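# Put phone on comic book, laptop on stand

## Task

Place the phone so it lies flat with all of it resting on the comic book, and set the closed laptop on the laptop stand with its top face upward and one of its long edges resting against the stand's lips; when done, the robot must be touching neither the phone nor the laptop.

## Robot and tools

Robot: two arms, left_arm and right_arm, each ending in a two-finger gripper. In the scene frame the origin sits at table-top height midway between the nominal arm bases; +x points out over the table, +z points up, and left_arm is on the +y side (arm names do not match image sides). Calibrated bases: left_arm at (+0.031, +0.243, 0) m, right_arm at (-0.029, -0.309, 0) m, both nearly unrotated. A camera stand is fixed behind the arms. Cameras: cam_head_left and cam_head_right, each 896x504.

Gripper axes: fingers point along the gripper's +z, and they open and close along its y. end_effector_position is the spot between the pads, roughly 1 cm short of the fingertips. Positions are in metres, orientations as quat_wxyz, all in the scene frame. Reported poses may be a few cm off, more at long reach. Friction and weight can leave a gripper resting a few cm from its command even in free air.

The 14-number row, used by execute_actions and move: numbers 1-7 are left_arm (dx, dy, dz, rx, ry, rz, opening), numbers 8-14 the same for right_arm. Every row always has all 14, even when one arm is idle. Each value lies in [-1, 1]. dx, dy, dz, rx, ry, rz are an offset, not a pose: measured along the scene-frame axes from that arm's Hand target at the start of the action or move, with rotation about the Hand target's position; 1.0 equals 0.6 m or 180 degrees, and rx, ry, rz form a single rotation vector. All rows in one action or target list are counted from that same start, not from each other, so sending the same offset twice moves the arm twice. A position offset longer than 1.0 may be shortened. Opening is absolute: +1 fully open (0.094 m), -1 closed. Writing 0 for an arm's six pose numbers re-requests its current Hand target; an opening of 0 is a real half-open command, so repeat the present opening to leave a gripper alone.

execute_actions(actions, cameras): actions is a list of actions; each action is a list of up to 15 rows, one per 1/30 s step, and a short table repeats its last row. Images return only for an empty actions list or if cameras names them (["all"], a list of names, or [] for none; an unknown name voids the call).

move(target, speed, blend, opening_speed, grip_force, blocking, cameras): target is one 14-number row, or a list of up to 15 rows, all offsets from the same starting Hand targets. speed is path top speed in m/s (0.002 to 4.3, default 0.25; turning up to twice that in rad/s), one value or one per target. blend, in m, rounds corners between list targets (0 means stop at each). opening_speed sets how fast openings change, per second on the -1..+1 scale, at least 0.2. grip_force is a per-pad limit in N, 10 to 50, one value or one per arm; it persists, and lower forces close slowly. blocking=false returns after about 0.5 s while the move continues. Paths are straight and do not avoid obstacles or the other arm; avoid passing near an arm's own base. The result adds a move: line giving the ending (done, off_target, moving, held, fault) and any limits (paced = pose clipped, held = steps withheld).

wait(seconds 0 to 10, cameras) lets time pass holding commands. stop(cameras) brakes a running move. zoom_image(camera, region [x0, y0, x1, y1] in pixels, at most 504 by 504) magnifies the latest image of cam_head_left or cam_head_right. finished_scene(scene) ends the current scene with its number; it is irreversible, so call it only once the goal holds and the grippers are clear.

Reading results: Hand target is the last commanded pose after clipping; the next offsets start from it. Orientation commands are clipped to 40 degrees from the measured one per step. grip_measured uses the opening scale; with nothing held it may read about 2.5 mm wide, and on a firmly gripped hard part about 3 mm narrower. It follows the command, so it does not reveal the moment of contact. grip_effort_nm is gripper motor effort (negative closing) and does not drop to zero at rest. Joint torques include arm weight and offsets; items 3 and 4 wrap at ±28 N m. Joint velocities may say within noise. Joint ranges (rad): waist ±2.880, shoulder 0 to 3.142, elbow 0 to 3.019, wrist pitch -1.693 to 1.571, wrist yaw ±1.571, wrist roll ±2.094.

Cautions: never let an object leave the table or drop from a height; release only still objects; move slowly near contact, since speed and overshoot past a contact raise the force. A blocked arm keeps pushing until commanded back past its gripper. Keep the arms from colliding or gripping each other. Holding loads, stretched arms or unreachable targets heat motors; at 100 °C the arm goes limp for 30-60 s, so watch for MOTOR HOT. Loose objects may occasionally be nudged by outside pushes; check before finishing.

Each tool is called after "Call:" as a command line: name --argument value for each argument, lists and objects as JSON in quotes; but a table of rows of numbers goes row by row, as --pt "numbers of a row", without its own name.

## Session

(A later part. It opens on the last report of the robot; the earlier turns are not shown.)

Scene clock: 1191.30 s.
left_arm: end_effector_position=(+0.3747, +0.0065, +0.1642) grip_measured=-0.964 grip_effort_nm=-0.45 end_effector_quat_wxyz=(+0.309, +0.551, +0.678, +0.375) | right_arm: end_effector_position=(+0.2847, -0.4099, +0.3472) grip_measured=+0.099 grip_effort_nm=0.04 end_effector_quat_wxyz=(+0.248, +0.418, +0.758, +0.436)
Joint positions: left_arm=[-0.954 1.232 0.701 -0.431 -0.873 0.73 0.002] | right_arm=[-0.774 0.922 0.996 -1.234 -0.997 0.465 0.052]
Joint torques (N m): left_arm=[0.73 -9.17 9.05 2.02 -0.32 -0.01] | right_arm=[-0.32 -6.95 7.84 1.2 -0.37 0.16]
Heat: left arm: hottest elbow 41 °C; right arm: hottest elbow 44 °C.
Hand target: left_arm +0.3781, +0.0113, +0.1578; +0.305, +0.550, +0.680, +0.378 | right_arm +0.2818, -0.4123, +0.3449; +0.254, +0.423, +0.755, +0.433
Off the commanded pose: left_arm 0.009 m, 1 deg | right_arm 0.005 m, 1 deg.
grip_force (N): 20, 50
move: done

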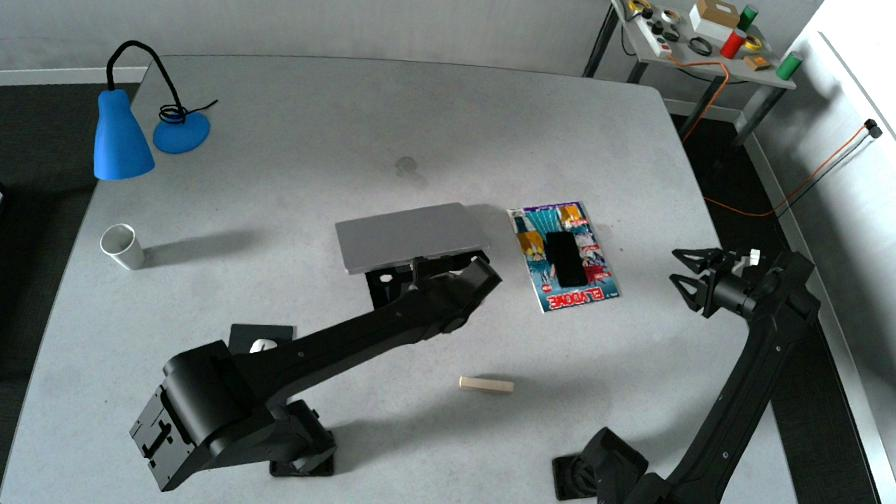

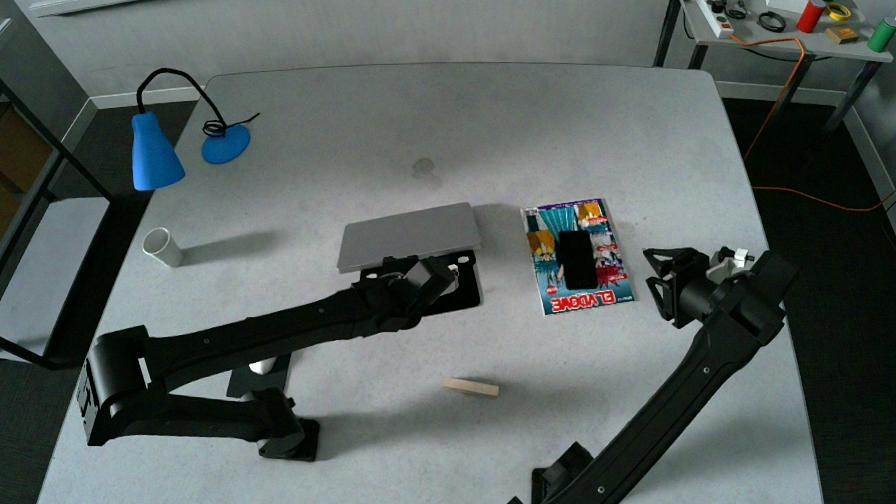

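Call:
move --target '[0.022,0.005,-0.022,0,0,0,-1,0,0,0,0,0,0,0.1]' --speed 0.03 --cameras '["all"]'

Call:
zoom_image --camera "cam_head_left" --region '[320, 190, 500, 330]'

Call:
zoom_image --camera "cam_head_right" --region '[320, 190, 500, 330]'

Scene clock: 1196.23 s.
left_arm: end_effector_position=(+0.3881, +0.0091, +0.1511) grip_measured=-0.964 grip_effort_nm=-0.45 end_effector_quat_wxyz=(+0.309, +0.551, +0.678, +0.375) | right_arm: end_effector_position=(+0.2847, -0.4099, +0.3472) grip_measured=+0.099 grip_effort_nm=0.04 end_effector_quat_wxyz=(+0.248, +0.418, +0.758, +0.436)
Joint positions: left_arm=[-0.918 1.271 0.688 -0.346 -0.852 0.775 0.002] | right_arm=[-0.774 0.922 0.996 -1.234 -0.997 0.465 0.052]
Joint torques (N m): left_arm=[-0.79 -9.29 8.96 1.92 -0.28 0.02] | right_arm=[-0.38 -6.89 7.9 1.2 -0.37 0.16]
Heat: left arm: hottest elbow 41 °C; right arm: hottest elbow 44 °C.
Hand target: left_arm +0.3913, +0.0143, +0.1445; +0.305, +0.550, +0.679, +0.378 | right_arm +0.2818, -0.4123, +0.3449; +0.254, +0.423, +0.755, +0.433
Off the commanded pose: left_arm 0.009 m, 1 deg | right_arm 0.005 m, 1 deg.
grip_force (N): 20, 50
move: done

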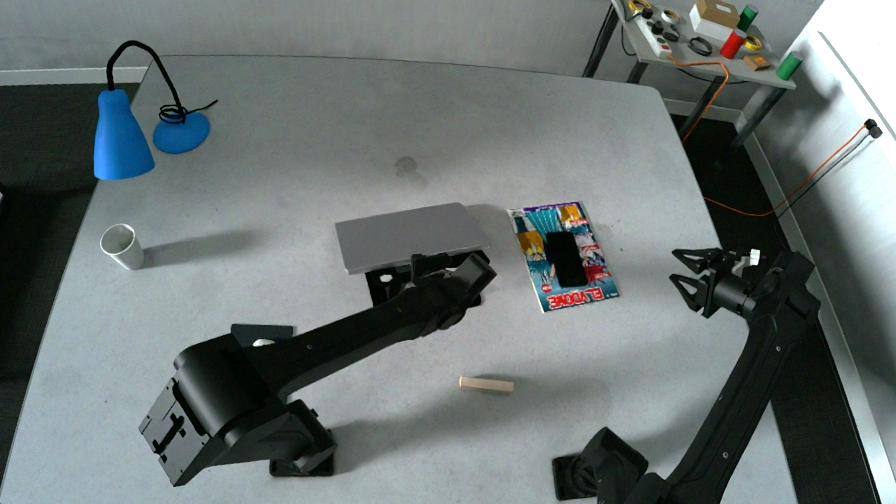

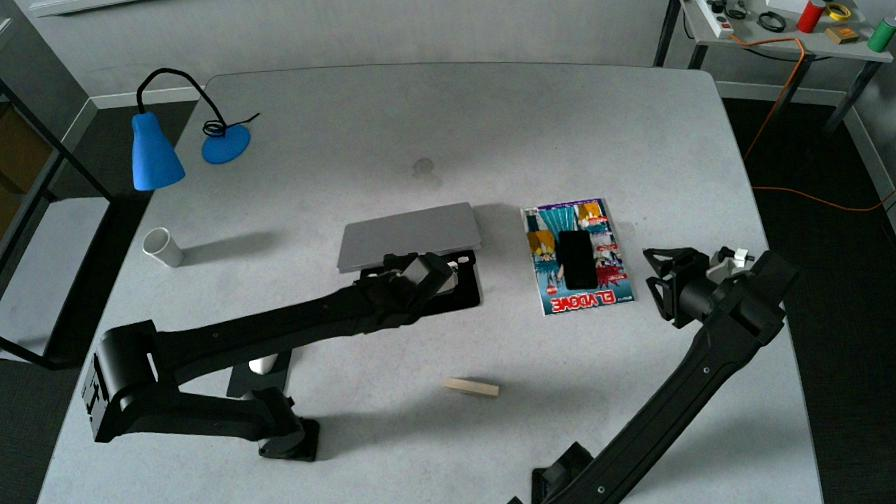

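Scaled by 2.800.

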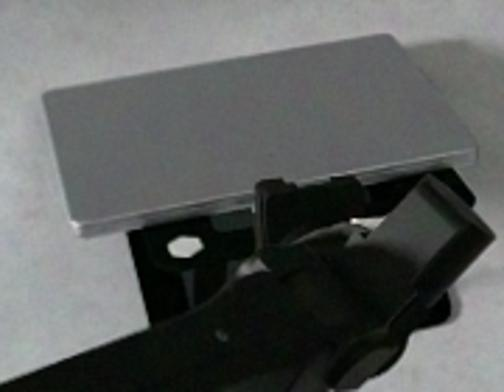

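Scaled by 2.800.

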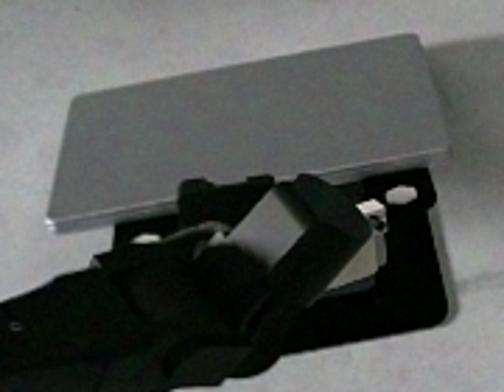

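Call:
move --pt "-0.045 -0.01 0.0 0 0 0 -1 0 0 0 0 0 0 0.1" --pt "-0.045 -0.01 -0.035 0 0 0 -1 0 0 0 0 0 0 0.1" --speed 0.04 --cameras '["all"]'

Call:
zoom_image --camera "cam_head_left" --region '[320, 190, 500, 330]'

Call:
zoom_image --camera "cam_head_right" --region '[320, 190, 500, 330]'

Scene clock: 1203.63 s.
left_arm: end_effector_position=(+0.3729, +0.0090, +0.1440) grip_measured=-0.965 grip_effort_nm=-0.45 end_effector_quat_wxyz=(+0.319, +0.534, +0.685, +0.378) | right_arm: end_effector_position=(+0.2847, -0.4099, +0.3472) grip_measured=+0.099 grip_effort_nm=0.04 end_effector_quat_wxyz=(+0.248, +0.418, +0.758, +0.436)
Joint positions: left_arm=[-0.961 1.268 0.658 -0.349 -0.898 0.693 0.002] | right_arm=[-0.774 0.922 0.996 -1.234 -0.997 0.465 0.052]
Joint torques (N m): left_arm=[-2.08 -6.95 7.28 1.39 -0.14 -0.06] | right_arm=[-0.32 -6.89 7.86 1.18 -0.37 0.16]
Heat: left arm: hottest elbow 40 °C; right arm: hottest elbow 44 °C.
Hand target: left_arm +0.3642, +0.0083, +0.1235; +0.305, +0.550, +0.680, +0.378 | right_arm +0.2818, -0.4123, +0.3449; +0.254, +0.423, +0.755, +0.433
Off the commanded pose: left_arm 0.022 m, 3 deg | right_arm 0.005 m, 1 deg.
grip_force (N): 20, 50
move: off_target (left_arm)

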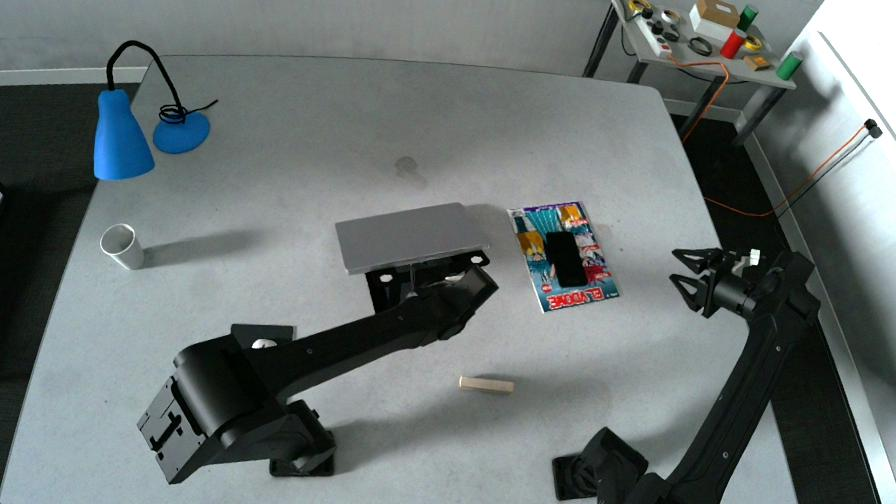

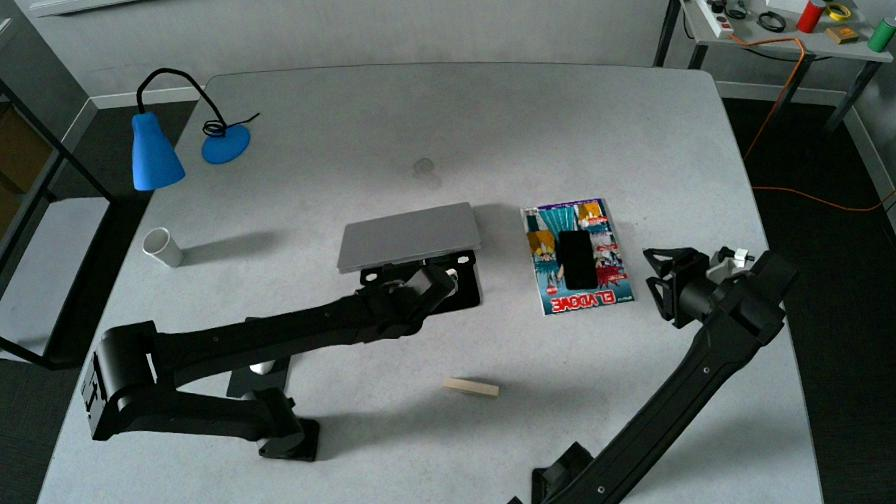

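Scaled by 2.800.

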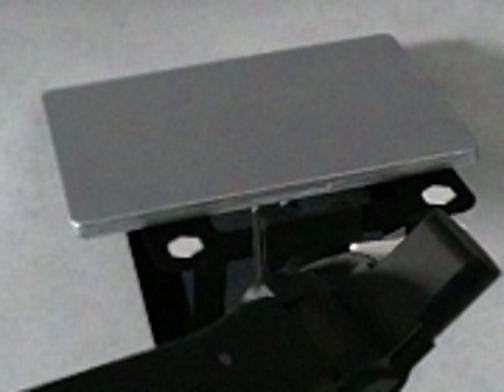

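Scaled by 2.800.

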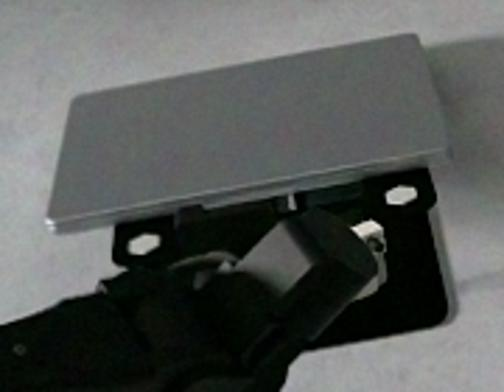

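Call:
move --target '[0.035,0.008,0.016,0,0,0,-1,0,0,0,0,0,0,0.1]' --speed 0.03 --cameras '["all"]'

Call:
zoom_image --camera "cam_head_left" --region '[320, 190, 500, 330]'

Call:
zoom_image --camera "cam_head_right" --region '[320, 190, 500, 330]'

Scene clock: 1208.47 s.
left_arm: end_effector_position=(+0.3811, +0.0101, +0.1425) grip_measured=-0.965 grip_effort_nm=-0.45 end_effector_quat_wxyz=(+0.316, +0.545, +0.680, +0.375) | right_arm: end_effector_position=(+0.2847, -0.4099, +0.3472) grip_measured=+0.099 grip_effort_nm=0.04 end_effector_quat_wxyz=(+0.248, +0.418, +0.758, +0.436)
Joint positions: left_arm=[-0.934 1.273 0.658 -0.314 -0.866 0.751 0.002] | right_arm=[-0.774 0.922 0.996 -1.234 -0.997 0.465 0.052]
Joint torques (N m): left_arm=[0.03 -8 9.48 1.51 -0.15 0.06] | right_arm=[-0.26 -7 7.87 1.2 -0.37 0.16]
Heat: left arm: hottest elbow 40 °C; right arm: hottest elbow 44 °C.
Hand target: left_arm +0.3852, +0.0130, +0.1331; +0.305, +0.550, +0.679, +0.378 | right_arm +0.2818, -0.4123, +0.3449; +0.254, +0.423, +0.755, +0.433
Off the commanded pose: left_arm 0.011 m, 1 deg | right_arm 0.005 m, 1 deg.
grip_force (N): 20, 50
move: off_target (left_arm)

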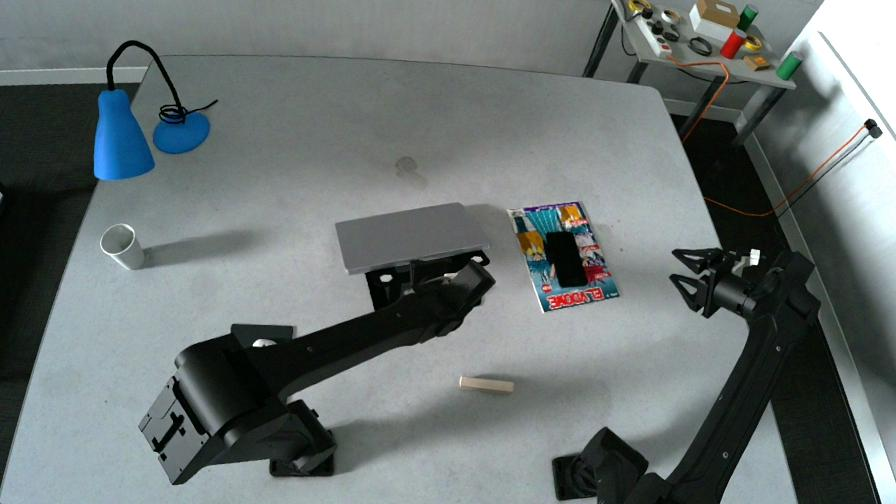

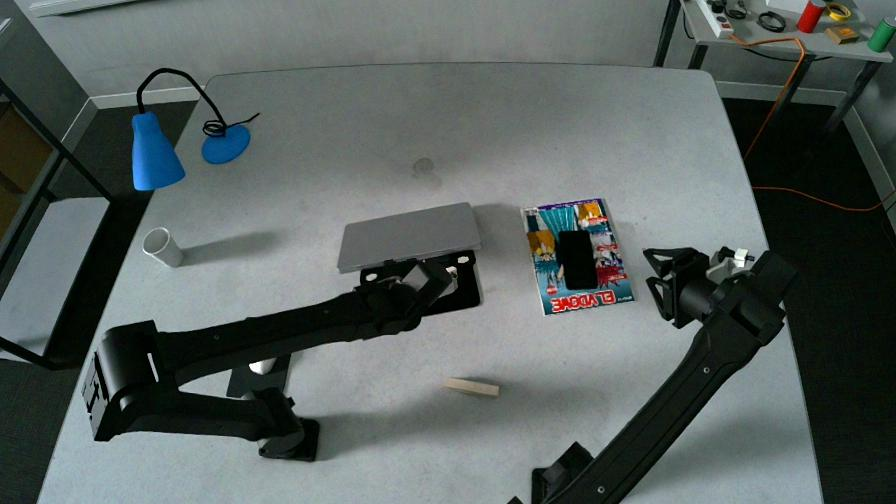

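Scaled by 2.800.

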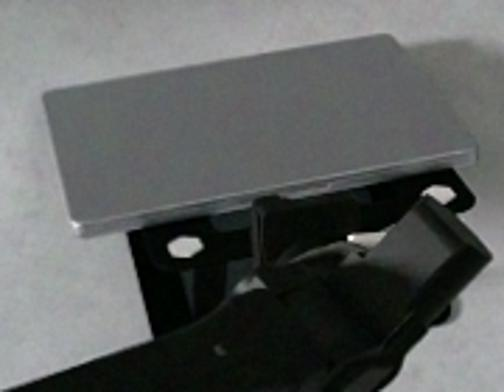

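Scaled by 2.800.

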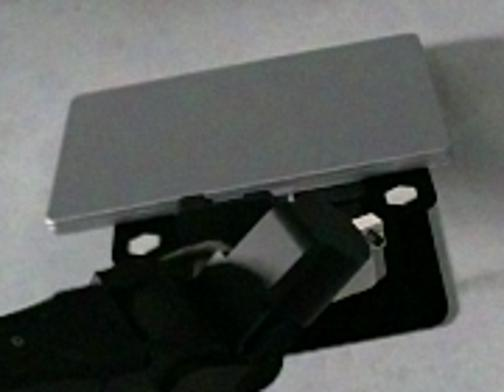

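Call:
move --target '[0.03,0.007,-0.012,0,0,0,-1,0,0,0,0,0,0,0.1]' --speed 0.03 --cameras '["all"]'

Call:
zoom_image --camera "cam_head_left" --region '[320, 190, 500, 330]'

Call:
zoom_image --camera "cam_head_right" --region '[320, 190, 500, 330]'

Scene clock: 1212.57 s.
left_arm: end_effector_position=(+0.3951, +0.0109, +0.1398) grip_measured=-0.965 grip_effort_nm=-0.45 end_effector_quat_wxyz=(+0.322, +0.546, +0.678, +0.372) | right_arm: end_effector_position=(+0.2847, -0.4099, +0.3472) grip_measured=+0.099 grip_effort_nm=0.04 end_effector_quat_wxyz=(+0.248, +0.418, +0.758, +0.436)
Joint positions: left_arm=[-0.898 1.293 0.658 -0.244 -0.837 0.805 0.002] | right_arm=[-0.774 0.922 0.996 -1.234 -0.997 0.465 0.052]
Joint torques (N m): left_arm=[0.73 -6.95 9.52 1.61 -0.08 0.12] | right_arm=[-0.26 -6.83 7.87 1.18 -0.37 0.16]
Heat: left arm: hottest elbow 40 °C; right arm: hottest elbow 44 °C.
Hand target: left_arm +0.4032, +0.0172, +0.1259; +0.305, +0.550, +0.679, +0.378 | right_arm +0.2818, -0.4123, +0.3449; +0.254, +0.423, +0.755, +0.433
Off the commanded pose: left_arm 0.017 m, 2 deg | right_arm 0.005 m, 1 deg.
grip_force (N): 20, 50
move: off_target (left_arm)

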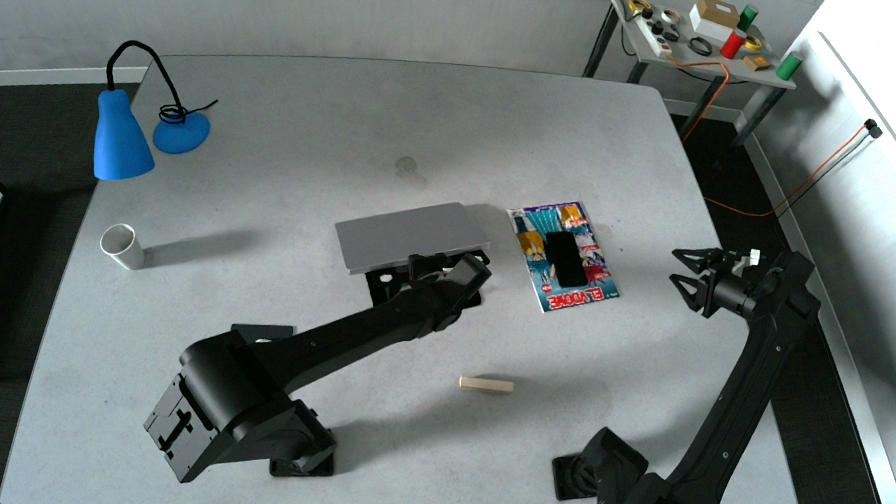

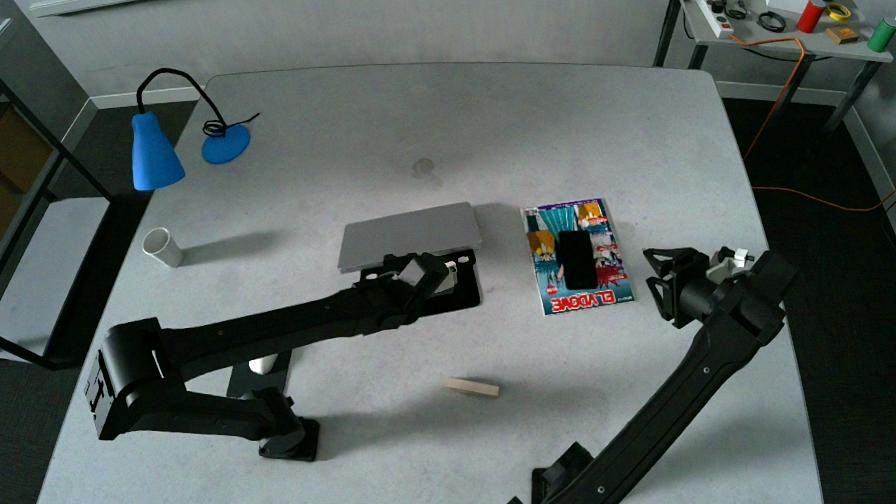

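Scaled by 2.800.

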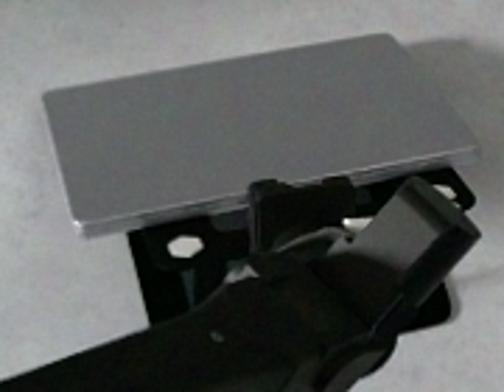

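Scaled by 2.800.

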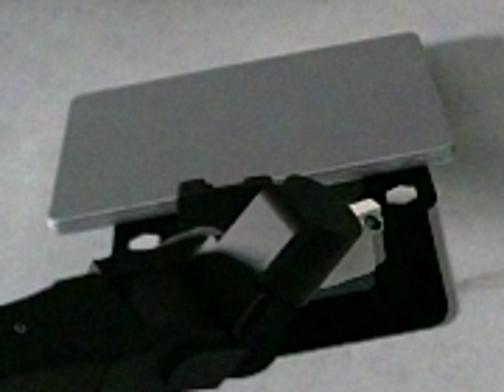

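Call:
move --pt "-0.06 -0.015 0.06 0 0 0 -1 0 0 0 0 0 0 0.1" --pt "-0.26 0.2 0.26 0 0 0 -1 0 0 0 0 0 0 0.1" --speed '[0.06,0.2]' --blend '[0.02,0]' --cameras '["all"]'

Call:
zoom_image --camera "cam_head_left" --region '[320, 190, 500, 330]'

Call:
zoom_image --camera "cam_head_right" --region '[320, 190, 500, 330]'

Scene clock: 1224.33 s.
left_arm: end_effector_position=(+0.2457, +0.1463, +0.2580) grip_measured=-0.965 grip_effort_nm=-0.45 end_effector_quat_wxyz=(+0.284, +0.558, +0.678, +0.386) | right_arm: end_effector_position=(+0.2847, -0.4099, +0.3472) grip_measured=+0.099 grip_effort_nm=0.04 end_effector_quat_wxyz=(+0.248, +0.418, +0.758, +0.436)
Joint positions: left_arm=[-1.091 0.581 0.648 -1.257 -0.949 0.512 0.002] | right_arm=[-0.774 0.922 0.996 -1.234 -0.997 0.465 0.052]
Joint torques (N m): left_arm=[-1.73 -1.26 16.36 0.51 -0.65 -0.11] | right_arm=[-0.32 -6.89 7.86 1.18 -0.37 0.16]
Heat: left arm: hottest elbow 40 °C; right arm: hottest elbow 44 °C.
Hand target: left_arm +0.2472, +0.1373, +0.2820; +0.305, +0.550, +0.680, +0.378 | right_arm +0.2818, -0.4123, +0.3449; +0.254, +0.423, +0.755, +0.433
Off the commanded pose: left_arm 0.026 m, 3 deg | right_arm 0.005 m, 1 deg.
grip_force (N): 20, 50
move: off_target (left_arm)

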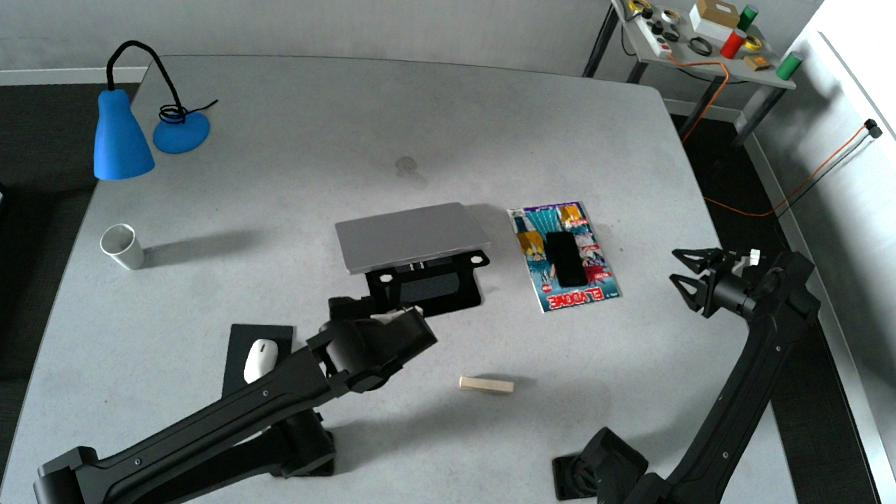

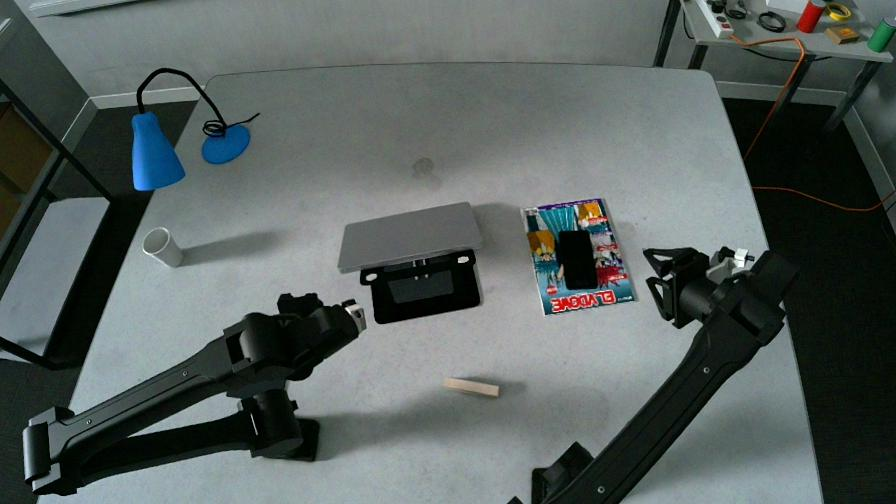

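Scaled by 2.800.

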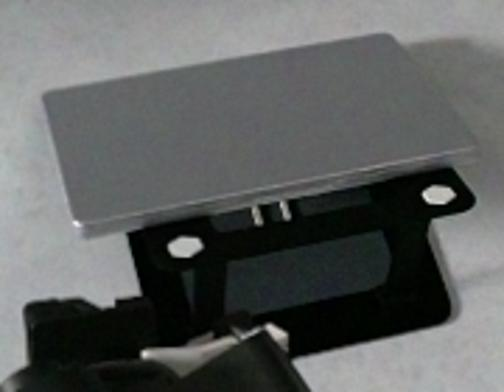

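Scaled by 2.800.

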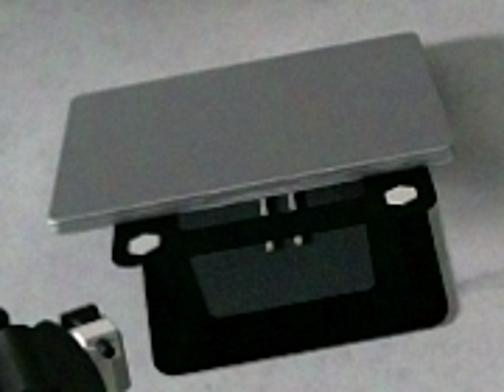

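Call:
zoom_image --camera "cam_head_right" --region '[500, 180, 660, 330]'

Call:
finished_scene --scene 1

Scaled by 3.150.

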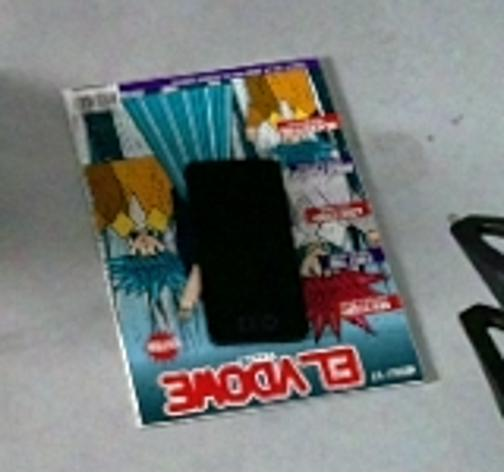

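The scene is finished: the task was done.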